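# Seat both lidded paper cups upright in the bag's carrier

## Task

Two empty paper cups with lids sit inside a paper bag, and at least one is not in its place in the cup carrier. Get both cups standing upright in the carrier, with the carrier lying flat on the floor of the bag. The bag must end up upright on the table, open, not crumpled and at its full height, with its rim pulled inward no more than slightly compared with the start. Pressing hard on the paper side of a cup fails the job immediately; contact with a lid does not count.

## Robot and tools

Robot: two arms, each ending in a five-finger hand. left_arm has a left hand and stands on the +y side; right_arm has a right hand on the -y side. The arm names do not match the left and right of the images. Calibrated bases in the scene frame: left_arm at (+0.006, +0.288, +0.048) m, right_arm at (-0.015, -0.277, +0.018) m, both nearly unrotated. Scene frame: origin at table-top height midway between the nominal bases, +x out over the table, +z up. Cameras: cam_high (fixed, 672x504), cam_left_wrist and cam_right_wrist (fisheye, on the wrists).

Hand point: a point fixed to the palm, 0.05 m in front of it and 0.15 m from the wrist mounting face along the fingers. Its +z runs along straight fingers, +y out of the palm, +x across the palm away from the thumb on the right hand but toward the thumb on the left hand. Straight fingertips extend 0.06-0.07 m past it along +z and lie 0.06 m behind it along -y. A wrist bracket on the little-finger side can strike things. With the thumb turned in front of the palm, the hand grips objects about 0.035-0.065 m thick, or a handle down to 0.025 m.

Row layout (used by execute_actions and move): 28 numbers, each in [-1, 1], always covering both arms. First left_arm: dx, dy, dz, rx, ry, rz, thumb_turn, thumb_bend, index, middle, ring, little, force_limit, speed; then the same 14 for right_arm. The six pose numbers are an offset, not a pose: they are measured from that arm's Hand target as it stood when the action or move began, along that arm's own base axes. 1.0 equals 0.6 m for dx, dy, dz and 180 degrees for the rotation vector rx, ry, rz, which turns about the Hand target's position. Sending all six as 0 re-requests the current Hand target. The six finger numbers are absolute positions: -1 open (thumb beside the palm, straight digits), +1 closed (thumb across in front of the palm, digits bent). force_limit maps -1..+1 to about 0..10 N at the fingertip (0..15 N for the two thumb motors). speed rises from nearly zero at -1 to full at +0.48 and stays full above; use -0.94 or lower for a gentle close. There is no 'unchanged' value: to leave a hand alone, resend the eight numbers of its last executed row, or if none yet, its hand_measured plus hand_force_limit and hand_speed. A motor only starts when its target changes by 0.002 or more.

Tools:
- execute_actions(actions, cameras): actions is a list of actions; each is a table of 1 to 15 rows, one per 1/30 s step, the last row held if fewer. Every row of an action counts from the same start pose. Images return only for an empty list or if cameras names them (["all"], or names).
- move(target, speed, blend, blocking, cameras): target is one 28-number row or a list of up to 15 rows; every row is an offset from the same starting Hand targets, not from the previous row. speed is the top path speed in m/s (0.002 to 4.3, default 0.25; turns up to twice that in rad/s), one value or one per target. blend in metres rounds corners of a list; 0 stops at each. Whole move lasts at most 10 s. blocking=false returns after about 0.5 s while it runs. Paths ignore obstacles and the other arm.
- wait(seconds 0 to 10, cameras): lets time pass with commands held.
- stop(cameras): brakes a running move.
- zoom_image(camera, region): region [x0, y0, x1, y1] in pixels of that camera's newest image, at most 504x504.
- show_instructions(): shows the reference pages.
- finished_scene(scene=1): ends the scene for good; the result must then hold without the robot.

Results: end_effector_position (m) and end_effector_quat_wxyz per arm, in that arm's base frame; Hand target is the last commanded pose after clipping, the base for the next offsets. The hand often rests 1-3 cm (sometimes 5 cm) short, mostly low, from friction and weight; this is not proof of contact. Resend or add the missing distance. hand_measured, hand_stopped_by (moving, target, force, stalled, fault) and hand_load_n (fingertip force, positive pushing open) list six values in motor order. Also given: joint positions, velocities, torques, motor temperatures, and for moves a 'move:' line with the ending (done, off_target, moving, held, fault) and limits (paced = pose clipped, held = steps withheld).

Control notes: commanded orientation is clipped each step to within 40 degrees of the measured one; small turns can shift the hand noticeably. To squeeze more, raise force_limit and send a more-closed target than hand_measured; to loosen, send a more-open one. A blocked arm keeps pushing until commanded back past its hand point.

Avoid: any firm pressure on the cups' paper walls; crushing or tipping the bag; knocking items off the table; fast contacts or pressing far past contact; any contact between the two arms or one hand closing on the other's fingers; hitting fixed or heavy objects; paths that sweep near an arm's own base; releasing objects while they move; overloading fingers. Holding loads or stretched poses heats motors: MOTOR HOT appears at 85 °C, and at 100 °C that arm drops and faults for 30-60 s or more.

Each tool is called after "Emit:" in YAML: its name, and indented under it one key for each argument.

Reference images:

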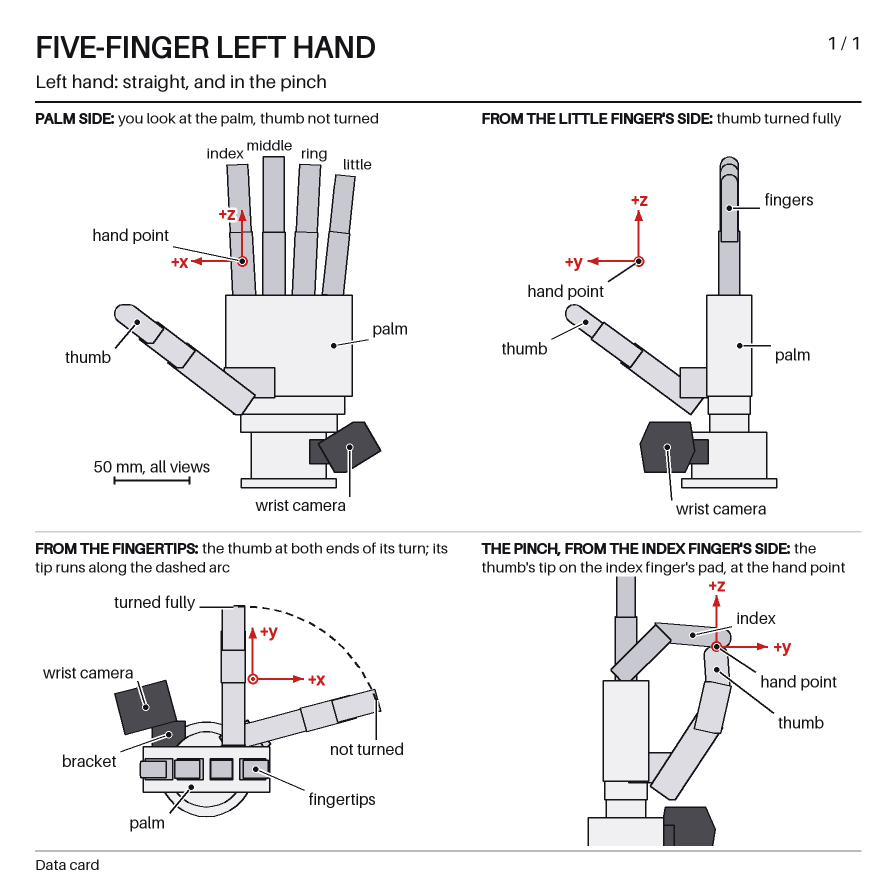

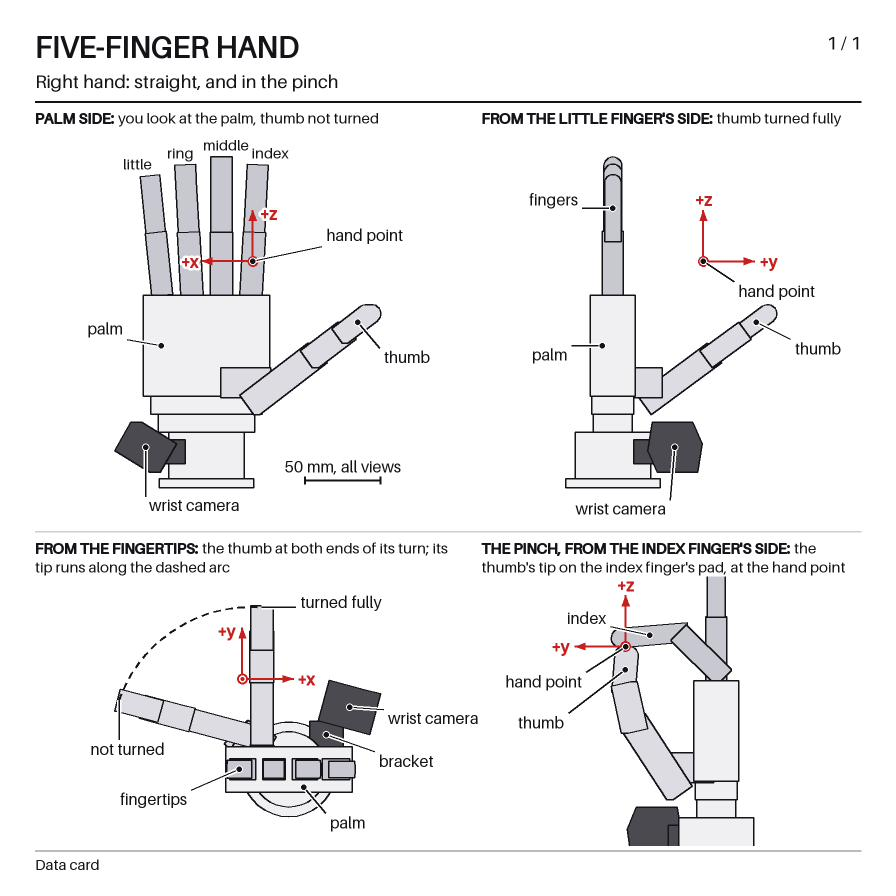

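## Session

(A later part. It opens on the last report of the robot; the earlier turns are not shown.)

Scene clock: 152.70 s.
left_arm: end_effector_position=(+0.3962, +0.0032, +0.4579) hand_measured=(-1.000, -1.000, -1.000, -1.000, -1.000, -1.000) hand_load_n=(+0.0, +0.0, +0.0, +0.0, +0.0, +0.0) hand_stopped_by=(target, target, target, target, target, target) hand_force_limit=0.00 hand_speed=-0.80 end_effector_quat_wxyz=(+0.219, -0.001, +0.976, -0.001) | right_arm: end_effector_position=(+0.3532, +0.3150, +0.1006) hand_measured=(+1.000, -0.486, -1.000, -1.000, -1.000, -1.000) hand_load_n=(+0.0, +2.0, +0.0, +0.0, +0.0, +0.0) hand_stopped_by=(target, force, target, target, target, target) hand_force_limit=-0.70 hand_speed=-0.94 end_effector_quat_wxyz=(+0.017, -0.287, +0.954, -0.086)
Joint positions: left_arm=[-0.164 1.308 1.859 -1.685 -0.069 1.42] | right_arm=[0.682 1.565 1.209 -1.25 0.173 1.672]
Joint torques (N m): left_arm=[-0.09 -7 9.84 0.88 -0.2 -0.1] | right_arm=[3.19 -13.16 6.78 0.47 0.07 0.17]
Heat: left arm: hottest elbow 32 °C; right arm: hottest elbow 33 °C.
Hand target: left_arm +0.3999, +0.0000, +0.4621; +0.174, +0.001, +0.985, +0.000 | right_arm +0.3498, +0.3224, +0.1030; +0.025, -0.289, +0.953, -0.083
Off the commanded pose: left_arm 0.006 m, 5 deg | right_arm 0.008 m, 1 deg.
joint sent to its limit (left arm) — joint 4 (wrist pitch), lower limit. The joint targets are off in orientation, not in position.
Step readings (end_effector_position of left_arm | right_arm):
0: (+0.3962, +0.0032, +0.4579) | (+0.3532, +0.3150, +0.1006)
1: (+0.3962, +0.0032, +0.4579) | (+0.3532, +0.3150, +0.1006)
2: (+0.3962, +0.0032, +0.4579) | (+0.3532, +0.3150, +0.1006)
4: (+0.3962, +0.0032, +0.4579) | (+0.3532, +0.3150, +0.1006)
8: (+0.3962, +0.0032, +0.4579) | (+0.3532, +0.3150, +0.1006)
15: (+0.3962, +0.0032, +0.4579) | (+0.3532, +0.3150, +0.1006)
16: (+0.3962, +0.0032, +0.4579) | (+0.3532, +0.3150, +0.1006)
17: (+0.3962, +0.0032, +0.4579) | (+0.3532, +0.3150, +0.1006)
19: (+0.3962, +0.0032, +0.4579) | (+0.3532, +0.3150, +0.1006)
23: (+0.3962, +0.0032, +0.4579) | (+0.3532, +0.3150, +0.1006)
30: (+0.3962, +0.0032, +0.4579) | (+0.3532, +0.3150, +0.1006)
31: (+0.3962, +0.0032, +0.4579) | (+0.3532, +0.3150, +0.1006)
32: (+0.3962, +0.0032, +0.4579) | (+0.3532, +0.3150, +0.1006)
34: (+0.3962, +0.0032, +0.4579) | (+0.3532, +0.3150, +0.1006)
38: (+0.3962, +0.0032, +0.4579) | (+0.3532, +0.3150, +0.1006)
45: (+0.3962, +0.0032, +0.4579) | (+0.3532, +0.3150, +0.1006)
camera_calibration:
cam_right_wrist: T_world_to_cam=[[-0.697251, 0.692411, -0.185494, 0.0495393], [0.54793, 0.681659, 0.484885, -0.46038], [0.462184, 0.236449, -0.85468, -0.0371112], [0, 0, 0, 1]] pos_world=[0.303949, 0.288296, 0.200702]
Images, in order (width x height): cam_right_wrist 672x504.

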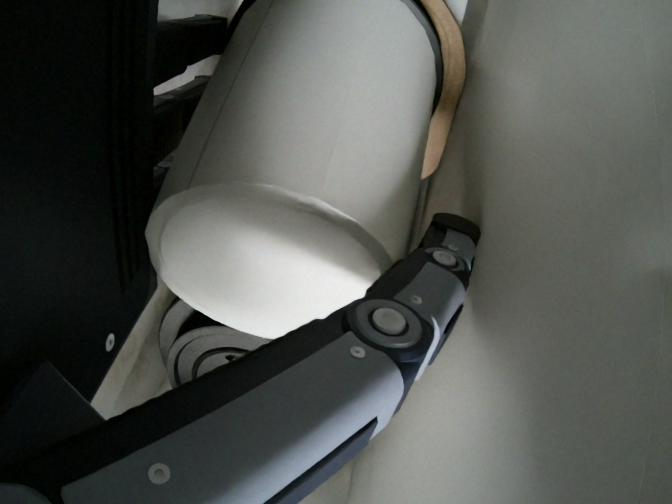

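Emit:
move:
  target: [0, 0, 0, 0, 0, 0, -1, -1, -1, -1, -1, -1, 0, -0.8, 0.008, 0.012, 0.1, 0, 0, 0, 1, -0.12, -1, -1, -1, -1, -0.7, -0.94]
  speed: 0.05
  cameras: ["cam_high", "cam_right_wrist"]

Scene clock: 155.27 s.
left_arm: end_effector_position=(+0.3962, +0.0032, +0.4579) hand_measured=(-1.000, -1.000, -1.000, -1.000, -1.000, -1.000) hand_load_n=(+0.0, +0.0, +0.5, +0.0, +0.0, +0.0) hand_stopped_by=(target, target, target, target, target, target) hand_force_limit=0.00 hand_speed=-0.80 end_effector_quat_wxyz=(+0.219, -0.001, +0.976, -0.001) | right_arm: end_effector_position=(+0.3483, +0.3140, +0.1388) hand_measured=(+1.000, -0.486, -1.000, -1.000, -1.000, -1.000) hand_load_n=(+0.0, +1.5, +0.0, +0.0, +0.0, +0.0) hand_stopped_by=(target, force, target, target, target, target) hand_force_limit=-0.70 hand_speed=-0.94 end_effector_quat_wxyz=(+0.001, -0.288, +0.953, -0.093)
Joint positions: left_arm=[-0.164 1.308 1.859 -1.685 -0.069 1.42] | right_arm=[0.687 1.548 1.297 -1.391 0.173 1.677]
Joint torques (N m): left_arm=[-0.79 -7.12 9.95 0.84 -0.25 -0.09] | right_arm=[3.19 -13.86 10.54 -0.35 0.05 0.18]
Heat: left arm: hottest elbow 32 °C; right arm: hottest elbow 33 °C.
Hand target: left_arm +0.3999, +0.0000, +0.4621; +0.174, +0.001, +0.985, +0.000 | right_arm +0.3546, +0.3296, +0.1629; +0.025, -0.289, +0.953, -0.083
Off the commanded pose: left_arm 0.006 m, 5 deg | right_arm 0.029 m, 3 deg.
joint sent to its limit (left arm) — joint 4 (wrist pitch), lower limit. The joint targets are off in orientation, not in position.
move: off_target (left_arm, right_arm)
camera_calibration:
cam_right_wrist: T_world_to_cam=[[-0.702698, 0.687832, -0.181942, 0.0567267], [0.560504, 0.692683, 0.453901, -0.479125], [0.438236, 0.216976, -0.872279, 0.0148509], [0, 0, 0, 1]] pos_world=[0.301905, 0.289641, 0.24075]
Images, in order (width x height): cam_high 672x504, cam_right_wrist 672x504.

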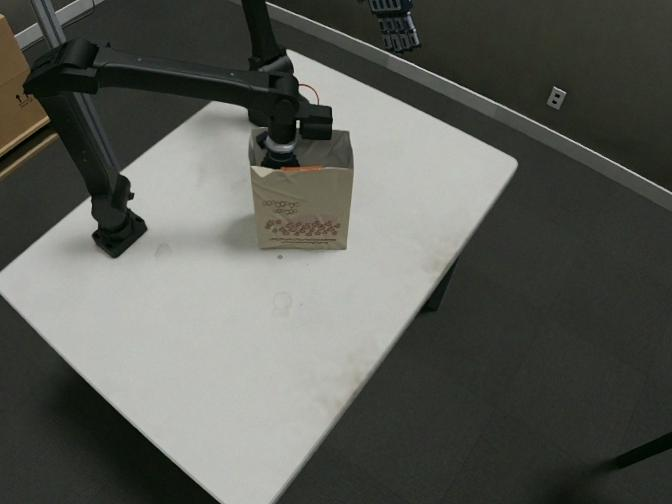

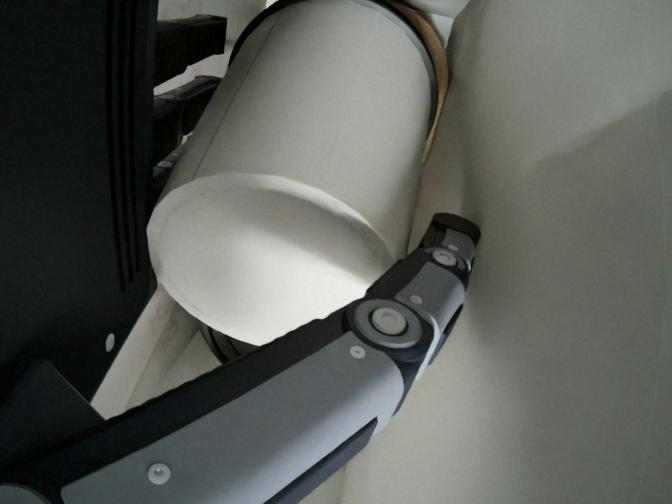

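Emit:
move:
  target: [0, 0, 0, 0, 0, 0, -1, -1, -1, -1, -1, -1, 0, -0.8, 0.0167, 0.011, 0.2, 0, 0, 0, 1, -0.12, -1, -1, -1, -1, -0.7, -0.94]
  speed: 0.06
  cameras: ["cam_high", "cam_right_wrist"]

Scene clock: 159.43 s.
left_arm: end_effector_position=(+0.3962, +0.0032, +0.4579) hand_measured=(-1.000, -1.000, -1.000, -1.000, -1.000, -1.000) hand_load_n=(+0.0, +0.0, +0.0, +0.0, +0.0, +0.0) hand_stopped_by=(target, target, target, target, target, target) hand_force_limit=0.00 hand_speed=-0.80 end_effector_quat_wxyz=(+0.219, -0.001, +0.976, -0.001) | right_arm: end_effector_position=(+0.3619, +0.3255, +0.2588) hand_measured=(+1.000, -0.486, -1.000, -1.000, -1.000, -1.000) hand_load_n=(+0.0, +1.5, +0.0, +0.0, +0.0, -0.5) hand_stopped_by=(target, force, target, target, target, target) hand_force_limit=-0.70 hand_speed=-0.94 end_effector_quat_wxyz=(+0.016, -0.287, +0.954, -0.087)
Joint positions: left_arm=[-0.164 1.308 1.859 -1.685 -0.069 1.42] | right_arm=[0.687 1.541 1.604 -1.672 0.172 1.677]
Joint torques (N m): left_arm=[-1.03 -7.53 9.66 0.57 -0.18 -0.02] | right_arm=[2.78 -13.68 11.1 -0.29 0 0.08]
Heat: left arm: hottest elbow 32 °C; right arm: hottest elbow 34 °C.
Hand target: left_arm +0.3999, +0.0000, +0.4621; +0.174, +0.001, +0.985, +0.000 | right_arm +0.3646, +0.3361, +0.2830; +0.025, -0.289, +0.953, -0.084
Off the commanded pose: left_arm 0.006 m, 5 deg | right_arm 0.026 m, 1 deg.
joint sent to its limit (left arm) — joint 4 (wrist pitch), lower limit. The joint targets are off in orientation, not in position.
joint sent to its limit (right arm) — joint 4 (wrist pitch), lower limit. The joint targets still meet the commanded pose.
move: off_target (left_arm, right_arm)
camera_calibration:
cam_right_wrist: T_world_to_cam=[[-0.69807, 0.691929, -0.184211, 0.0778004], [0.548897, 0.682319, 0.482859, -0.549121], [0.459794, 0.235956, -0.856104, 0.0930111], [0, 0, 0, 1]] pos_world=[0.312955, 0.298897, 0.359107]
Images, in order (width x height): cam_high 672x504, cam_right_wrist 672x504.

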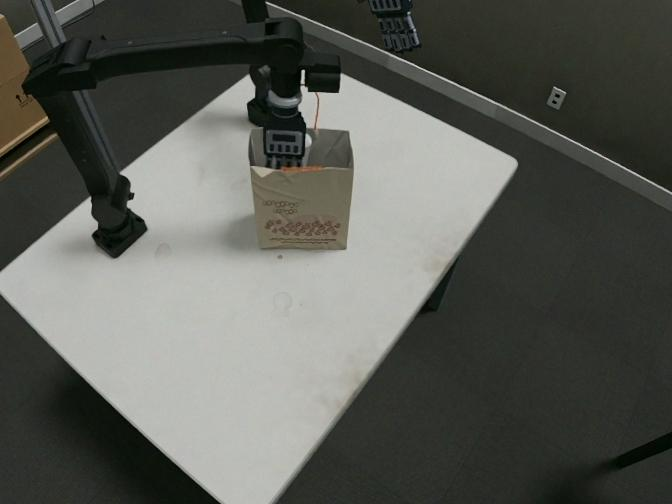

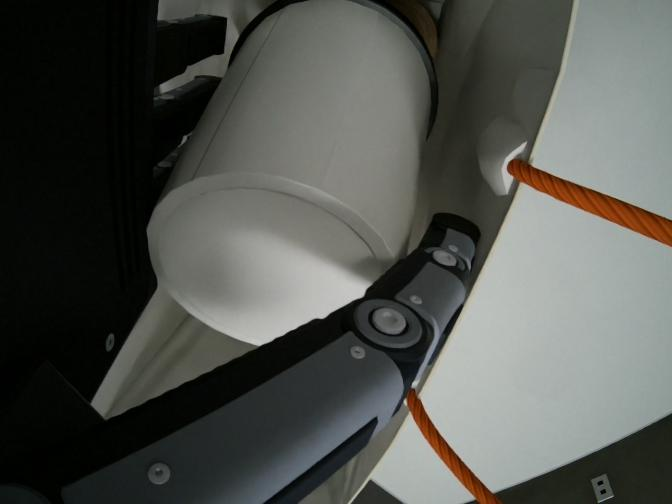

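Emit:
move:
  target: [0, 0, 0, 0, 0, 0, -1, -1, -1, -1, -1, -1, 0, -0.8, 0.0092, -0.0138, 0.19, 0, 0, 0, 1, -0.12, -1, -1, -1, -1, -0.7, -0.94]
  speed: 0.06
  cameras: ["cam_high", "cam_right_wrist"]

Scene clock: 162.43 s.
left_arm: end_effector_position=(+0.3962, +0.0032, +0.4579) hand_measured=(-1.000, -1.000, -1.000, -1.000, -1.000, -1.000) hand_load_n=(+0.5, +0.0, +0.0, +0.0, +0.0, +0.5) hand_stopped_by=(target, target, target, target, target, target) hand_force_limit=0.00 hand_speed=-0.80 end_effector_quat_wxyz=(+0.219, -0.001, +0.976, -0.001) | right_arm: end_effector_position=(+0.3639, +0.3327, +0.3703) hand_measured=(+1.000, -0.486, -1.000, -1.000, -1.000, -1.000) hand_load_n=(+0.0, +1.5, +0.0, +0.0, +0.0, +0.0) hand_stopped_by=(target, force, target, target, target, target) hand_force_limit=-0.70 hand_speed=-0.94 end_effector_quat_wxyz=(+0.124, -0.297, +0.946, -0.030)
Joint positions: left_arm=[-0.164 1.308 1.859 -1.685 -0.069 1.42] | right_arm=[0.682 1.435 1.746 -1.672 0.146 1.628]
Joint torques (N m): left_arm=[-1.14 -6.48 9.91 0.79 -0.19 -0.12] | right_arm=[0.38 -12.4 11.07 0.21 -0.02 -0.07]
Heat: left arm: hottest elbow 32 °C; right arm: hottest elbow 34 °C.
Hand target: left_arm +0.3999, +0.0000, +0.4621; +0.174, +0.001, +0.985, +0.000 | right_arm +0.3701, +0.3279, +0.3970; +0.025, -0.289, +0.953, -0.084
Off the commanded pose: left_arm 0.006 m, 5 deg | right_arm 0.028 m, 13 deg.
joint sent to its limit (left arm) — joint 4 (wrist pitch), lower limit. The joint targets are off in orientation, not in position.
joint sent to its limit (right arm) — joint 4 (wrist pitch), lower limit. The joint targets are off in orientation, not in position.
move: off_target (left_arm, right_arm)
camera_calibration:
cam_right_wrist: T_world_to_cam=[[-0.696935, 0.692137, -0.187691, 0.0955463], [0.419582, 0.605802, 0.675985, -0.607924], [0.581578, 0.392366, -0.712613, 0.0362755], [0, 0, 0, 1]] pos_world=[0.300566, 0.287917, 0.454731]
Images, in order (width x height): cam_high 672x504, cam_right_wrist 672x504.

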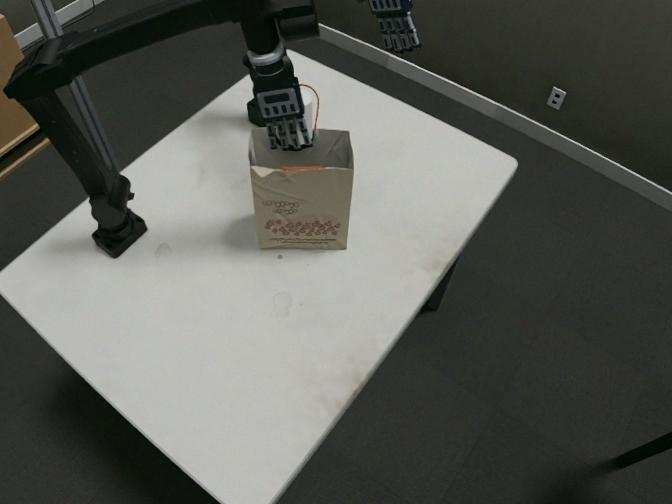

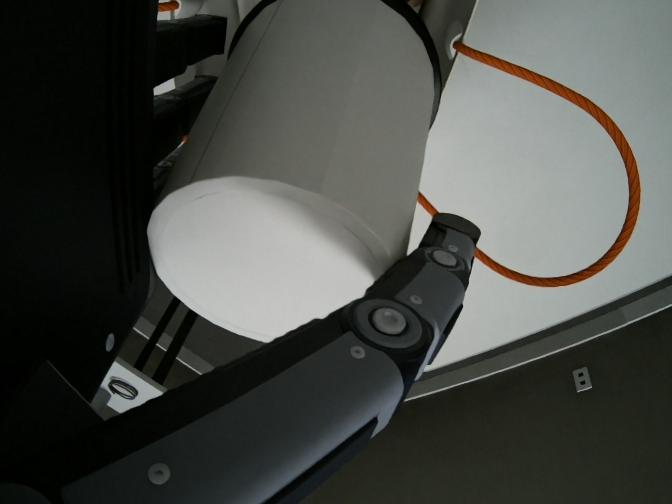

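Emit:
move:
  target:
    - [0, 0, 0, 0, 0, 0, -1, -1, -1, -1, -1, -1, 0, -0.8, 0, 0, 0.097, 0, 0, 0, 1, -0.12, -1, -1, -1, -1, -0.7, -0.94]
    - [0, 0, 0, 0, 0, 0, -1, -1, -1, -1, -1, -1, 0, -0.8, -0.2365, -0.156, 0.097, 0, 0, 0, 1, -0.12, -1, -1, -1, -1, -0.7, -0.94]
  speed: 0.12
  blend: [0.01, 0]
  cameras: ["cam_high", "cam_right_wrist"]

Scene clock: 191.10 s.
left_arm: end_effector_position=(+0.3962, +0.0032, +0.4579) hand_measured=(-1.000, -1.000, -1.000, -1.000, -1.000, -1.000) hand_load_n=(+0.0, +0.0, +0.0, +0.0, +0.0, +0.0) hand_stopped_by=(target, target, target, target, target, target) hand_force_limit=0.00 hand_speed=-0.80 end_effector_quat_wxyz=(+0.219, -0.001, +0.976, -0.001) | right_arm: end_effector_position=(+0.2306, +0.2333, +0.4587) hand_measured=(+1.000, -0.486, -1.000, -1.000, -1.000, -1.000) hand_load_n=(-0.5, +0.0, +0.0, +0.0, +0.0, +0.0) hand_stopped_by=(target, force, target, target, target, target) hand_force_limit=-0.70 hand_speed=-0.94 end_effector_quat_wxyz=(+0.240, -0.293, +0.925, +0.034)
Joint positions: left_arm=[-0.164 1.308 1.859 -1.685 -0.069 1.42] | right_arm=[0.677 0.935 1.519 -1.675 0.108 1.608]
Joint torques (N m): left_arm=[-1.26 -6.95 10.02 0.72 -0.2 -0.06] | right_arm=[2.02 -1.38 6.78 0.87 -0.05 -0.07]
Heat: left arm: hottest elbow 32 °C; right arm: hottest elbow 35 °C.
Hand target: left_arm +0.3999, +0.0000, +0.4621; +0.174, +0.001, +0.985, +0.000 | right_arm +0.2282, +0.2343, +0.4552; +0.025, -0.289, +0.953, -0.084
Off the commanded pose: left_arm 0.006 m, 5 deg | right_arm 0.004 m, 28 deg.
joint sent to its limit (left arm) — joint 4 (wrist pitch), lower limit. The joint targets are off in orientation, not in position.
joint sent to its limit (right arm) — joint 4 (wrist pitch), lower limit. The joint targets are off in orientation, not in position.
move: off_target (left_arm, right_arm)
camera_calibration:
cam_right_wrist: T_world_to_cam=[[-0.681111, 0.70856, -0.184473, 0.0790474], [0.259907, 0.469521, 0.8438, -0.559889], [0.684497, 0.526776, -0.503956, 0.0650493], [0, 0, 0, 1]] pos_world=[0.154833, 0.172603, 0.519798]
Images, in order (width x height): cam_high 672x504, cam_right_wrist 672x504.

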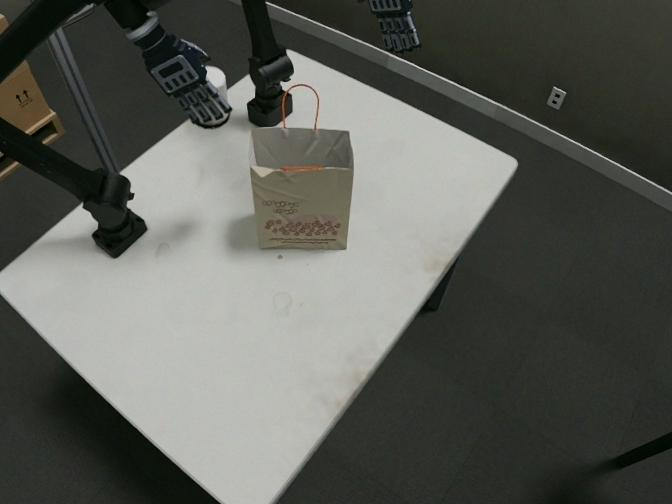

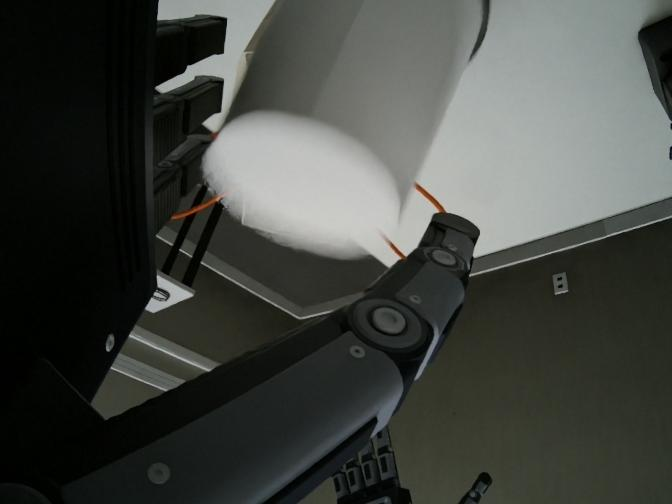

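Emit:
execute_actions:
  actions: []
  cameras: ["cam_high", "cam_right_wrist"]

Scene clock: 191.53 s.
left_arm: end_effector_position=(+0.3962, +0.0032, +0.4579) hand_measured=(-1.000, -1.000, -1.000, -1.000, -1.000, -1.000) hand_load_n=(+0.0, +0.0, +0.0, +0.0, +0.0, +0.0) hand_stopped_by=(target, target, target, target, target, target) hand_force_limit=0.00 hand_speed=-0.80 end_effector_quat_wxyz=(+0.219, -0.001, +0.976, -0.001) | right_arm: end_effector_position=(+0.2305, +0.2333, +0.4587) hand_measured=(+1.000, -0.486, -1.000, -1.000, -1.000, -1.000) hand_load_n=(+0.0, +0.0, +0.0, +0.0, +0.0, -0.5) hand_stopped_by=(target, force, target, target, target, target) hand_force_limit=-0.70 hand_speed=-0.94 end_effector_quat_wxyz=(+0.240, -0.293, +0.925, +0.034)
Joint positions: left_arm=[-0.164 1.308 1.859 -1.685 -0.069 1.42] | right_arm=[0.677 0.935 1.519 -1.675 0.108 1.607]
Joint velocities: within noise
Joint torques (N m): left_arm=[-1.55 -8.06 10.11 0.68 -0.28 -0.04] | right_arm=[2.14 -1.49 6.8 0.84 -0.06 -0.05]
Motor temperatures (°C): left_arm=[25 25 32 26 24 26] | right_arm=[26 32 35 26 23 23]
Heat: left arm: hottest elbow 32 °C; right arm: hottest elbow 35 °C.
Hand target: left_arm +0.3999, +0.0000, +0.4621; +0.174, +0.001, +0.985, +0.000 | right_arm +0.2282, +0.2343, +0.4552; +0.025, -0.289, +0.953, -0.084
Off the commanded pose: left_arm 0.006 m, 5 deg | right_arm 0.004 m, 28 deg.
camera_calibration:
cam_right_wrist: T_world_to_cam=[[-0.681304, 0.708313, -0.184709, 0.0792432], [0.259644, 0.46977, 0.843743, -0.559861], [0.684404, 0.526887, -0.503965, 0.0650496], [0, 0, 0, 1]] pos_world=[0.154833, 0.172603, 0.519798]
Images, in order (width x height): cam_high 672x504, cam_right_wrist 672x504.

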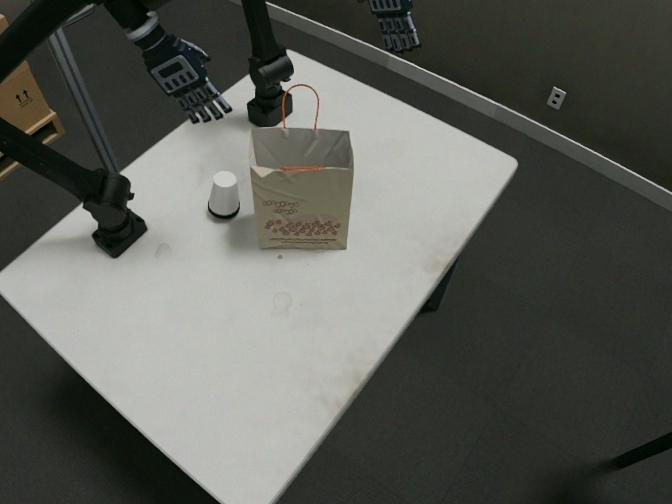

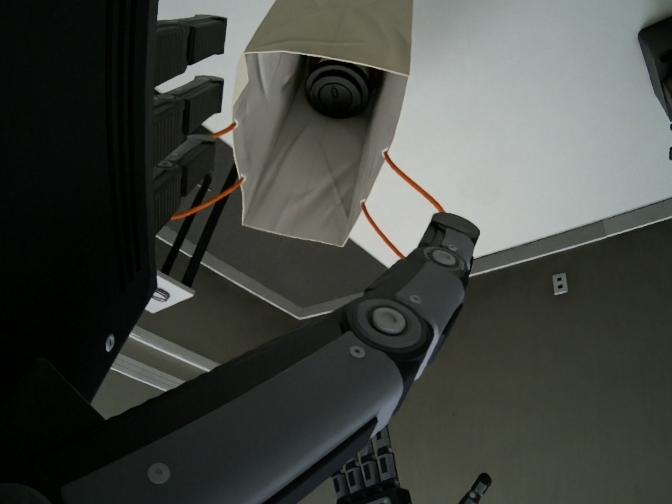

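Emit:
zoom_image:
  camera: "cam_high"
  region: [180, 150, 270, 240]

Emit:
zoom_image:
  camera: "cam_right_wrist"
  region: [220, 30, 440, 260]

Emit:
zoom_image:
  camera: "cam_high"
  region: [200, 60, 400, 260]

Scaled by 5.600 from the camera's 672x504 image, which has a finer 960x720 frame.

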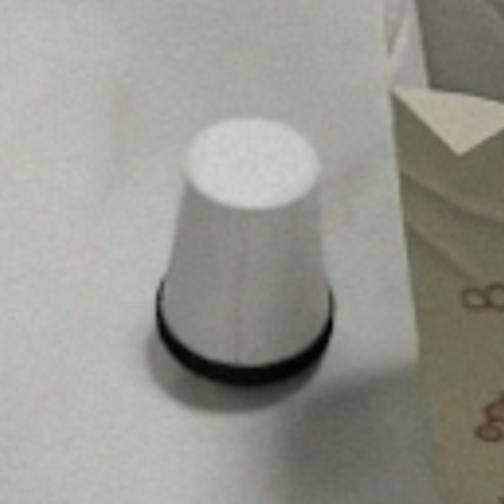

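Scaled by 2.191 from the camera's 672x504 image, which has a finer 960x720 frame.

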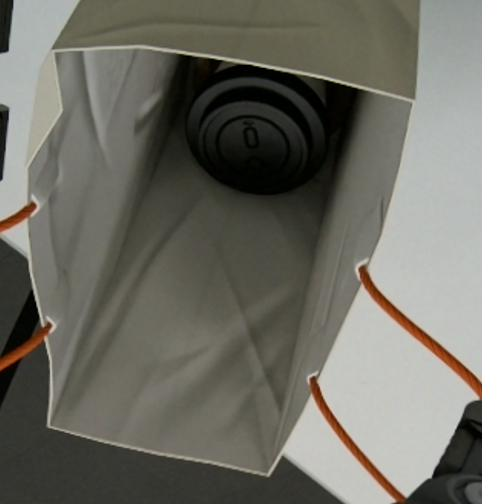

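Scaled by 2.520 from the camera's 672x504 image, which has a finer 960x720 frame.

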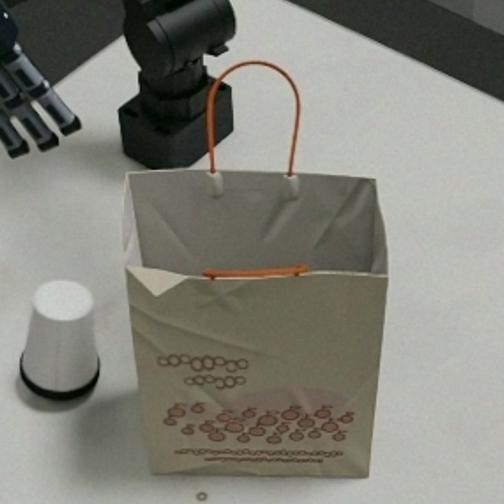

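Emit:
move:
  target:
    - [0, 0, 0, 0, 0, 0, -1, -1, -1, -1, -1, -1, 0, -0.8, -0.1247, -0.013, 0, 0.0192, 0.0571, 0.4209, -1, -1, -1, -1, -1, -1, -0.7, 0]
    - [0, 0, 0, 0, 0, 0, -1, -1, -1, -1, -1, -1, 0, -0.8, -0.1247, -0.013, -0.32, 0.0192, 0.0571, 0.4209, -1, -1, -1, -1, -1, -1, -0.7, 0]
  speed: 0.2
  blend: [0.02, 0]
  cameras: ["cam_high", "cam_right_wrist"]

Scene clock: 207.67 s.
left_arm: end_effector_position=(+0.3962, +0.0032, +0.4579) hand_measured=(-1.000, -1.000, -1.000, -1.000, -1.000, -1.000) hand_load_n=(+0.0, +0.0, +0.0, +0.0, +0.0, +0.0) hand_stopped_by=(target, target, target, target, target, target) hand_force_limit=0.00 hand_speed=-0.80 end_effector_quat_wxyz=(+0.219, -0.001, +0.976, -0.001) | right_arm: end_effector_position=(+0.1541, +0.2210, +0.2612) hand_measured=(-1.000, -1.000, -1.000, -1.000, -1.000, -1.000) hand_load_n=(+0.0, -0.5, +0.0, +0.0, +0.0, +0.0) hand_stopped_by=(target, target, target, target, target, target) hand_force_limit=-0.70 hand_speed=0.00 end_effector_quat_wxyz=(+0.009, +0.816, -0.578, -0.003)
Joint positions: left_arm=[-0.164 1.308 1.859 -1.685 -0.069 1.42] | right_arm=[0.764 1.153 1.216 -1.653 -0.002 0.426]
Joint torques (N m): left_arm=[-0.73 -6.95 9.96 0.57 -0.22 -0.03] | right_arm=[3.14 -6.18 7.82 0.5 0 0.17]
Heat: left arm: hottest elbow 33 °C; right arm: hottest elbow 36 °C.
Hand target: left_arm +0.3999, +0.0000, +0.4621; +0.174, +0.001, +0.985, +0.000 | right_arm +0.1534, +0.2266, +0.2632; +0.000, +0.818, -0.576, +0.000
Off the commanded pose: left_arm 0.006 m, 5 deg | right_arm 0.006 m, 1 deg.
joint sent to its limit (left arm) — joint 4 (wrist pitch), lower limit. The joint targets are off in orientation, not in position.
move: off_target (left_arm)
camera_calibration:
cam_right_wrist: T_world_to_cam=[[-0.858502, -0.512808, 0.00147655, 0.247937], [-0.432058, 0.724862, 0.536564, -0.237144], [-0.276225, 0.460003, -0.843858, 0.275948], [0, 0, 0, 1]] pos_world=[0.186618, 0.172103, 0.359738]
Images, in order (width x height): cam_high 672x504, cam_right_wrist 672x504.

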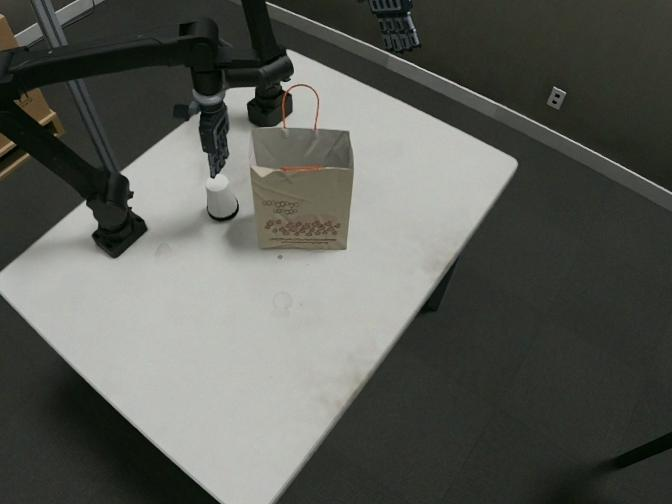

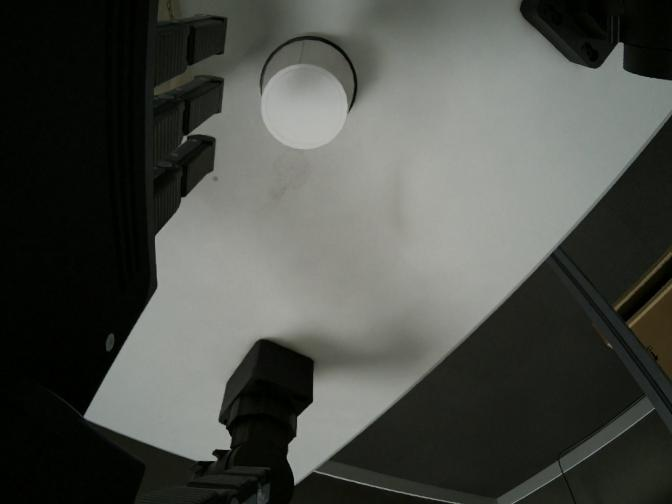

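Emit:
move:
  target:
    - [0, 0, 0, 0, 0, 0, -1, -1, -1, -1, -1, -1, 0, -0.8, 0.0165, 0.0417, 0, 0, 0, 0, -1, -1, -1, -1, -1, -1, -0.7, 0]
    - [0, 0, 0, 0, 0, 0, -1, -1, -1, -1, -1, -1, 0, -0.8, 0.0165, 0.0417, -0.19, 0, 0, 0, -1, -1, -1, -1, -1, -1, -0.7, 0]
  speed: 0.1
  blend: [0, 0]
  cameras: ["cam_high", "cam_right_wrist"]

Scene clock: 212.77 s.
left_arm: end_effector_position=(+0.3962, +0.0032, +0.4579) hand_measured=(-1.000, -1.000, -1.000, -1.000, -1.000, -1.000) hand_load_n=(+0.0, +0.0, +0.0, +0.0, +0.0, +0.0) hand_stopped_by=(target, target, target, target, target, target) hand_force_limit=0.00 hand_speed=-0.80 end_effector_quat_wxyz=(+0.219, -0.001, +0.976, -0.001) | right_arm: end_effector_position=(+0.1651, +0.2463, +0.1526) hand_measured=(-1.000, -1.000, -1.000, -1.000, -1.000, -1.000) hand_load_n=(+0.0, +0.0, +0.0, +0.0, +0.0, +0.0) hand_stopped_by=(target, target, target, target, target, target) hand_force_limit=-0.70 hand_speed=0.00 end_effector_quat_wxyz=(+0.000, +0.816, -0.577, -0.001)
Joint positions: left_arm=[-0.164 1.308 1.859 -1.685 -0.069 1.42] | right_arm=[0.797 1.234 0.997 -1.334 -0.002 0.457]
Joint torques (N m): left_arm=[-0.26 -7.41 9.77 0.66 -0.19 -0.07] | right_arm=[3.08 -6.18 7.28 0.51 0.01 0.2]
Heat: left arm: hottest elbow 33 °C; right arm: hottest elbow 36 °C.
Hand target: left_arm +0.3999, +0.0000, +0.4621; +0.174, +0.001, +0.985, +0.000 | right_arm +0.1633, +0.2516, +0.1492; +0.000, +0.818, -0.576, +0.000
Off the commanded pose: left_arm 0.006 m, 5 deg | right_arm 0.006 m, 0 deg.
joint sent to its limit (left arm) — joint 4 (wrist pitch), lower limit. The joint targets are off in orientation, not in position.
move: off_target (left_arm)
camera_calibration:
cam_right_wrist: T_world_to_cam=[[-0.857823, -0.513675, -0.0166463, 0.273333], [-0.44011, 0.717474, 0.539939, -0.189847], [-0.26541, 0.470498, -0.84154, 0.17096], [0, 0, 0, 1]] pos_world=[0.196293, 0.196178, 0.250925]
Images, in order (width x height): cam_high 672x504, cam_right_wrist 672x504.

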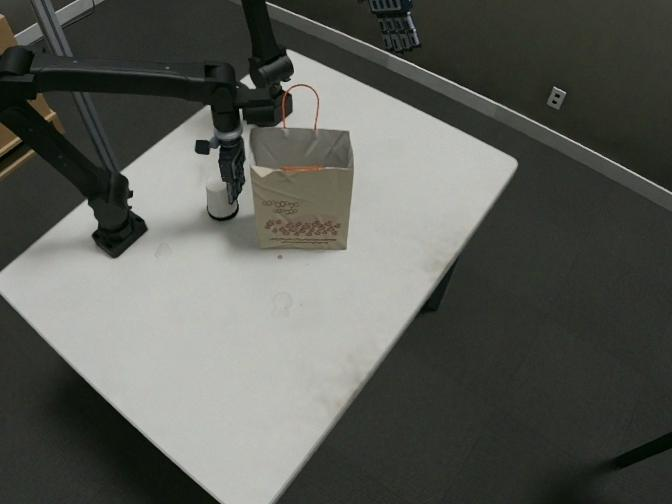

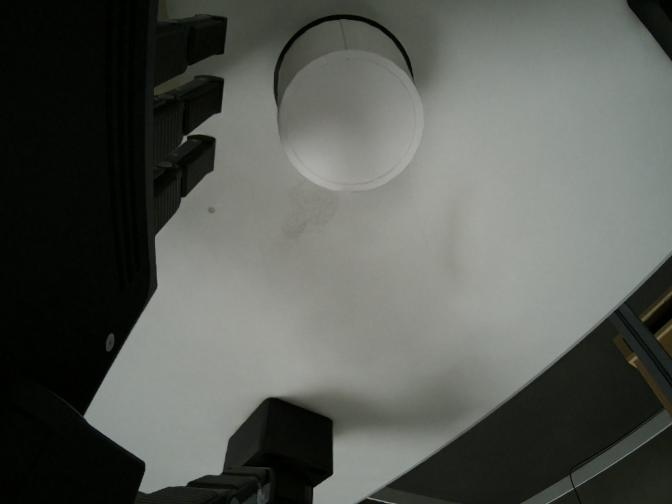

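Emit:
move:
  target: [0, 0, 0, 0, 0, 0, -1, -1, -1, -1, -1, -1, 0, -0.8, -0.138, -0.0494, 0, 0, 0, 0, -1, -1, -1, -1, -1, -1, -0.7, 0]
  speed: 0.05
  cameras: ["cam_high", "cam_right_wrist"]

Scene clock: 216.20 s.
left_arm: end_effector_position=(+0.3962, +0.0032, +0.4579) hand_measured=(-1.000, -1.000, -1.000, -1.000, -1.000, -1.000) hand_load_n=(+0.0, +0.0, +0.0, +0.0, +0.0, +0.0) hand_stopped_by=(target, target, target, target, target, target) hand_force_limit=0.00 hand_speed=-0.80 end_effector_quat_wxyz=(+0.219, -0.001, +0.976, -0.001) | right_arm: end_effector_position=(+0.0859, +0.2228, +0.1484) hand_measured=(-1.000, -1.000, -1.000, -1.000, -1.000, -1.000) hand_load_n=(+0.0, +0.0, +0.0, +0.0, +0.0, +0.0) hand_stopped_by=(target, target, target, target, target, target) hand_force_limit=-0.70 hand_speed=0.00 end_effector_quat_wxyz=(-0.001, +0.817, -0.577, -0.001)
Joint positions: left_arm=[-0.164 1.308 1.859 -1.685 -0.069 1.42] | right_arm=[0.95 1.037 0.84 -1.372 -0.002 0.61]
Joint torques (N m): left_arm=[-0.67 -6.65 10.04 0.62 -0.22 -0.05] | right_arm=[3.08 -4.72 7.12 -0.2 -0.01 0.2]
Heat: left arm: hottest elbow 33 °C; right arm: hottest elbow 36 °C.
Hand target: left_arm +0.3999, +0.0000, +0.4621; +0.174, +0.001, +0.985, +0.000 | right_arm +0.0805, +0.2219, +0.1492; +0.000, +0.818, -0.576, +0.000
Off the commanded pose: left_arm 0.006 m, 5 deg | right_arm 0.006 m, 0 deg.
joint sent to its limit (left arm) — joint 4 (wrist pitch), lower limit. The joint targets are off in orientation, not in position.
move: off_target (left_arm)
camera_calibration:
cam_right_wrist: T_world_to_cam=[[-0.857377, -0.514327, -0.0193117, 0.193775], [-0.441745, 0.716091, 0.54044, -0.205113], [-0.264134, 0.471891, -0.841161, 0.156962], [0, 0, 0, 1]] pos_world=[0.11699, 0.172474, 0.246623]
Images, in order (width x height): cam_high 672x504, cam_right_wrist 672x504.

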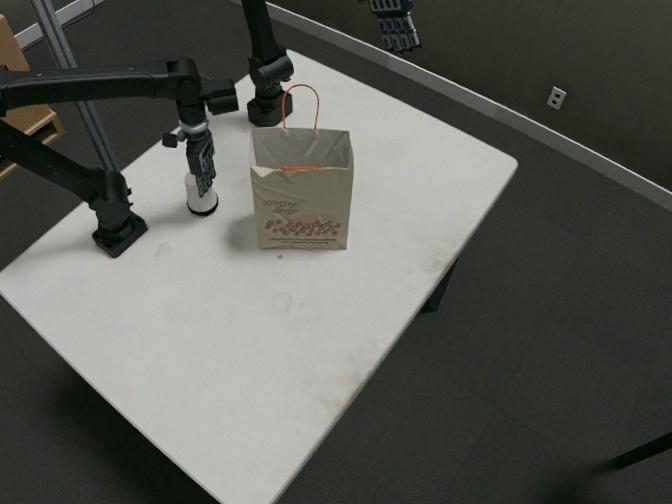

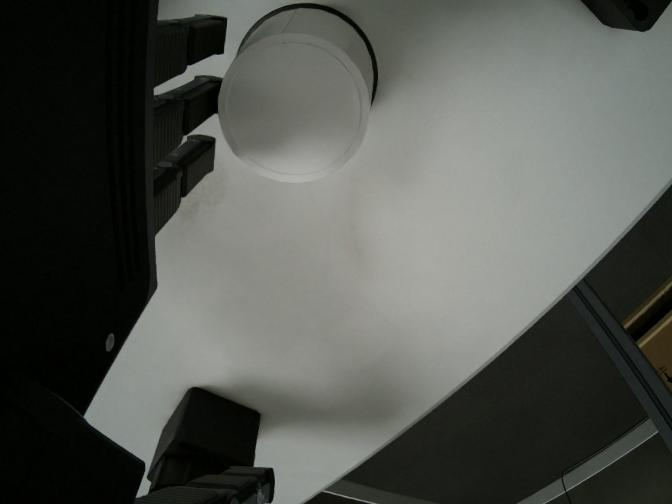

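Emit:
move:
  target:
    - [0, 0, 0, 0, 0, 0, -1, -1, -1, -1, -1, -1, 0, -0.8, 0.025, 0.0083, 0.2833, 0, 0, 0, -1, -1, -1, -1, -1, -1, -0.7, 0]
    - [0, 0, 0, 0, 0, 0, -1, -1, -1, -1, -1, -1, 0, -0.8, 0.2825, -0.2365, 0.3167, 0, 0, -0.25, -1, -1, -1, -1, -1, -1, -0.7, 0]
    - [0, 0, 0, 0, 0, 0, -1, -1, -1, -1, -1, -1, 0, -0.8, 0.6158, -0.7032, 0.3333, 0, 0, -0.5, -1, -1, -1, -1, -1, -1, -0.7, 0]
  speed: 0.2
  blend: [0.03, 0.04, 0]
  cameras: ["cam_high"]

Scene clock: 243.83 s.
left_arm: end_effector_position=(+0.3962, +0.0032, +0.4579) hand_measured=(-1.000, -1.000, -1.000, -1.000, -1.000, -1.000) hand_load_n=(+0.0, +0.0, +0.0, +0.0, +0.0, +0.0) hand_stopped_by=(target, target, target, target, target, target) hand_force_limit=0.00 hand_speed=-0.80 end_effector_quat_wxyz=(+0.219, -0.001, +0.976, -0.001) | right_arm: end_effector_position=(+0.4436, -0.1908, +0.3341) hand_measured=(-1.000, -1.000, -1.000, -1.000, -1.000, -1.000) hand_load_n=(+0.0, +0.0, +0.0, +0.0, +0.5, +0.0) hand_stopped_by=(target, target, target, target, target, target) hand_force_limit=-0.70 hand_speed=0.00 end_effector_quat_wxyz=(+0.064, -0.177, +0.981, -0.038)
Joint positions: left_arm=[-0.164 1.308 1.859 -1.685 -0.069 1.42] | right_arm=[-0.544 1.589 1.838 -1.673 -0.027 0.672]
Joint torques (N m): left_arm=[-1.14 -6.89 9.8 0.59 -0.18 -0.05] | right_arm=[0.91 -12.92 11.19 0.13 -0.1 0.21]
Heat: left arm: hottest elbow 33 °C; right arm: hottest elbow 36 °C.
Hand target: left_arm +0.3999, +0.0000, +0.4621; +0.174, +0.001, +0.985, +0.000 | right_arm +0.4501, -0.1999, +0.3492; +0.000, -0.171, +0.985, +0.001
Off the commanded pose: left_arm 0.006 m, 5 deg | right_arm 0.019 m, 9 deg.
joint sent to its limit (left arm) — joint 4 (wrist pitch), lower limit. The joint targets are off in orientation, not in position.
joint sent to its limit (right arm) — joint 4 (wrist pitch), lower limit. The joint targets are off in orientation, not in position.
move: off_target (left_arm, right_arm)
Images, in order (width x height): cam_high 672x504.

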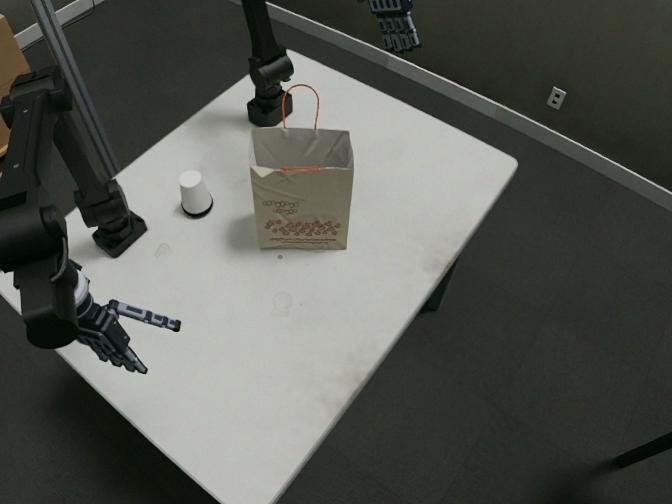

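Emit:
move:
  target: [-0.11, -0.44, 0.0, 0, 0, -0.2056, -1, -1, -1, -1, -1, -1, 0, -0.8, 0, 0, 0, 0, 0, 0, -1, -1, -1, -1, -1, -1, -0.7, 0]
  speed: 0.25
  cameras: ["cam_left_wrist"]

Emit:
zoom_image:
  camera: "cam_left_wrist"
  region: [200, 100, 520, 320]

Scene clock: 246.17 s.
left_arm: end_effector_position=(+0.3308, -0.2631, +0.4501) hand_measured=(-1.000, -1.000, -1.000, -1.000, -1.000, -1.000) hand_load_n=(+0.0, +0.0, +0.0, +0.0, -0.5, +0.0) hand_stopped_by=(target, target, target, target, target, target) hand_force_limit=0.00 hand_speed=-0.80 end_effector_quat_wxyz=(+0.198, +0.314, +0.926, -0.066) | right_arm: end_effector_position=(+0.4437, -0.1908, +0.3342) hand_measured=(-1.000, -1.000, -1.000, -1.000, -1.000, -1.000) hand_load_n=(+0.0, +0.0, +0.0, +0.0, +0.0, +0.0) hand_stopped_by=(target, target, target, target, target, target) hand_force_limit=-0.70 hand_speed=0.00 end_effector_quat_wxyz=(+0.064, -0.176, +0.981, -0.038)
Joint positions: left_arm=[-0.834 1.384 1.912 -1.685 -0.075 1.407] | right_arm=[-0.544 1.589 1.838 -1.673 -0.027 0.673]
Joint torques (N m): left_arm=[-0.09 -9.99 11.3 0.81 -0.11 -0.06] | right_arm=[0.85 -12.92 11.19 0.13 -0.11 0.19]
Heat: left arm: hottest elbow 33 °C; right arm: hottest elbow 36 °C.
Hand target: left_arm +0.3339, -0.2640, +0.4621; +0.165, +0.313, +0.934, -0.055 | right_arm +0.4501, -0.1999, +0.3492; +0.000, -0.171, +0.985, +0.001
Off the commanded pose: left_arm 0.012 m, 4 deg | right_arm 0.019 m, 9 deg.
joint sent to its limit (left arm) — joint 4 (wrist pitch), lower limit. The joint targets are off in orientation, not in position.
joint sent to its limit (right arm) — joint 4 (wrist pitch), lower limit. The joint targets are off in orientation, not in position.
move: off_target (left_arm, right_arm)
camera_calibration:
cam_left_wrist: T_world_to_cam=[[-0.751535, -0.640377, -0.15847, 0.158478], [-0.656453, 0.749726, 0.0835469, 0.381419], [0.0653076, 0.166817, -0.983823, 0.583291], [0, 0, 0, 1]] pos_world=[0.331392, -0.281777, 0.567103]
Images, in order (width x height): cam_left_wrist 672x504.

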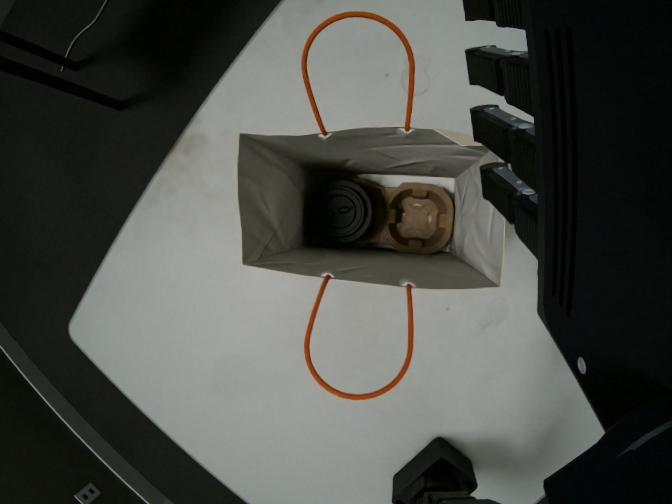

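Scaled by 1.575 from the camera's 672x504 image, which has a finer 960x720 frame.

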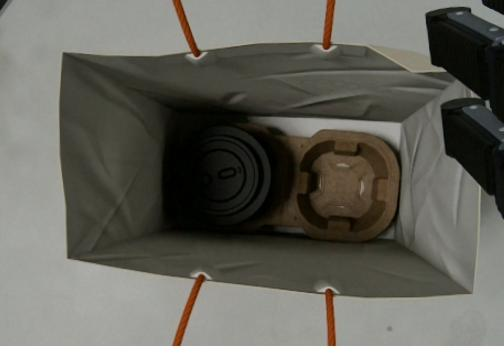

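Emit:
zoom_image:
  camera: "cam_left_wrist"
  region: [360, 160, 480, 270]

Emit:
zoom_image:
  camera: "cam_left_wrist"
  region: [380, 100, 520, 200]

Scaled by 4.200 from the camera's 672x504 image, which has a finer 960x720 frame.

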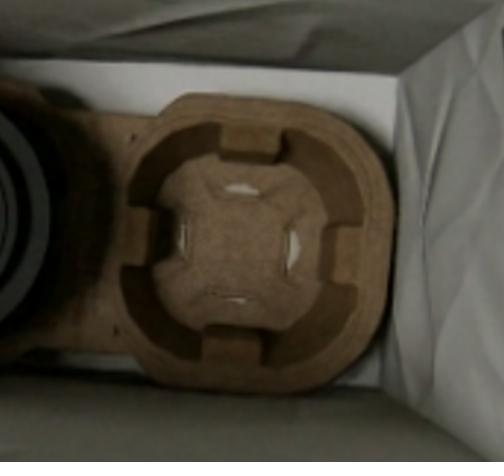

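Scaled by 3.600 from the camera's 672x504 image, which has a finer 960x720 frame.

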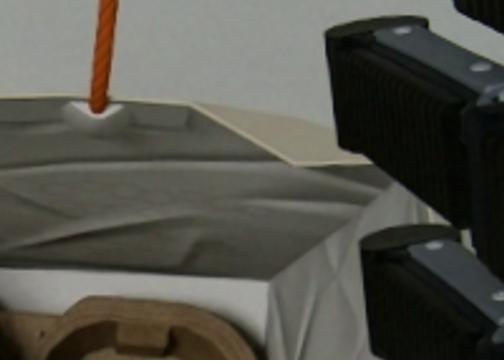

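Emit:
move:
  target:
    - [-0.3828, -0.1177, -0.07, 0.1307, 0.1565, -0.1897, -1, -1, -1, -1, -1, -1, 0, -0.8, 0, 0, 0, 0, 0, 0, -1, -1, -1, -1, -1, -1, -0.7, 0]
    - [-0.3828, -0.1177, -0.3868, 0.1307, 0.1565, -0.1897, -1, -1, -1, -1, -1, -1, 0, -0.8, 0, 0, 0, 0, 0, 0, -1, -1, -1, -1, -1, -1, -0.7, 0]
  speed: 0.2
  blend: [0.03, 0]
  cameras: ["cam_high", "cam_left_wrist"]

Scene clock: 255.43 s.
left_arm: end_effector_position=(+0.1018, -0.3367, +0.2277) hand_measured=(-1.000, -1.000, -1.000, -1.000, -1.000, -1.000) hand_load_n=(+0.0, +0.0, +0.0, +0.0, +0.0, +0.0) hand_stopped_by=(target, target, target, target, target, target) hand_force_limit=0.00 hand_speed=-0.80 end_effector_quat_wxyz=(-0.119, +0.571, +0.812, -0.005) | right_arm: end_effector_position=(+0.4437, -0.1908, +0.3342) hand_measured=(-1.000, -1.000, -1.000, -1.000, -1.000, -1.000) hand_load_n=(+0.0, +0.0, +0.0, +0.0, +0.0, +0.0) hand_stopped_by=(target, target, target, target, target, target) hand_force_limit=-0.70 hand_speed=0.00 end_effector_quat_wxyz=(+0.064, -0.176, +0.981, -0.038)
Joint positions: left_arm=[-1.344 1.474 1.417 -1.685 0.165 1.466] | right_arm=[-0.544 1.589 1.838 -1.673 -0.027 0.673]
Joint torques (N m): left_arm=[-0.15 -12.22 8.38 -0.23 0.03 -0.01] | right_arm=[0.79 -12.92 11.17 0.13 -0.1 0.19]
Heat: left arm: hottest elbow 34 °C; right arm: hottest elbow 37 °C.
Hand target: left_arm +0.1042, -0.3346, +0.2300; -0.151, +0.573, +0.806, +0.014 | right_arm +0.4501, -0.1999, +0.3492; +0.000, -0.171, +0.985, +0.001
Off the commanded pose: left_arm 0.004 m, 4 deg | right_arm 0.019 m, 9 deg.
joint sent to its limit (left arm) — joint 4 (wrist pitch), lower limit. The joint targets are off in orientation, not in position.
joint sent to its limit (right arm) — joint 4 (wrist pitch), lower limit. The joint targets are off in orientation, not in position.
move: off_target (left_arm, right_arm)
camera_calibration:
cam_left_wrist: T_world_to_cam=[[-0.987157, -0.0944198, 0.128866, 0.0463605], [0.000424228, 0.805098, 0.593141, 0.140584], [-0.159754, 0.585578, -0.794718, 0.512564], [0, 0, 0, 1]] pos_world=[0.12759, -0.408953, 0.317983]
Images, in order (width x height): cam_high 672x504, cam_left_wrist 672x504.

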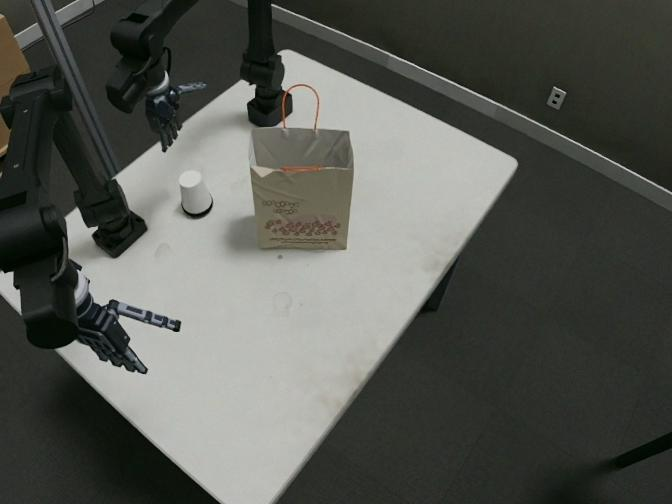

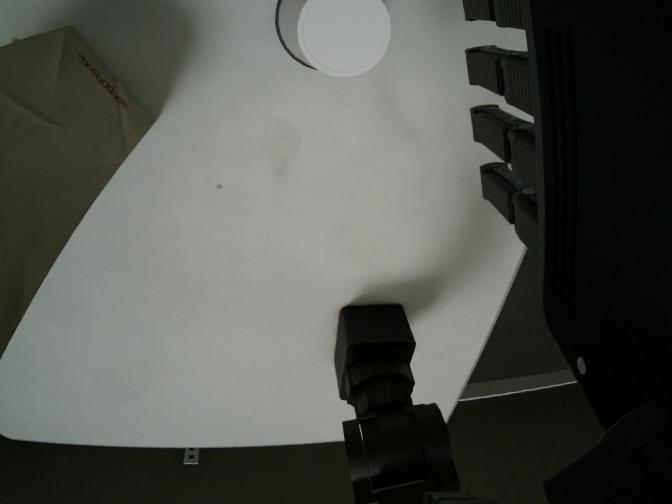

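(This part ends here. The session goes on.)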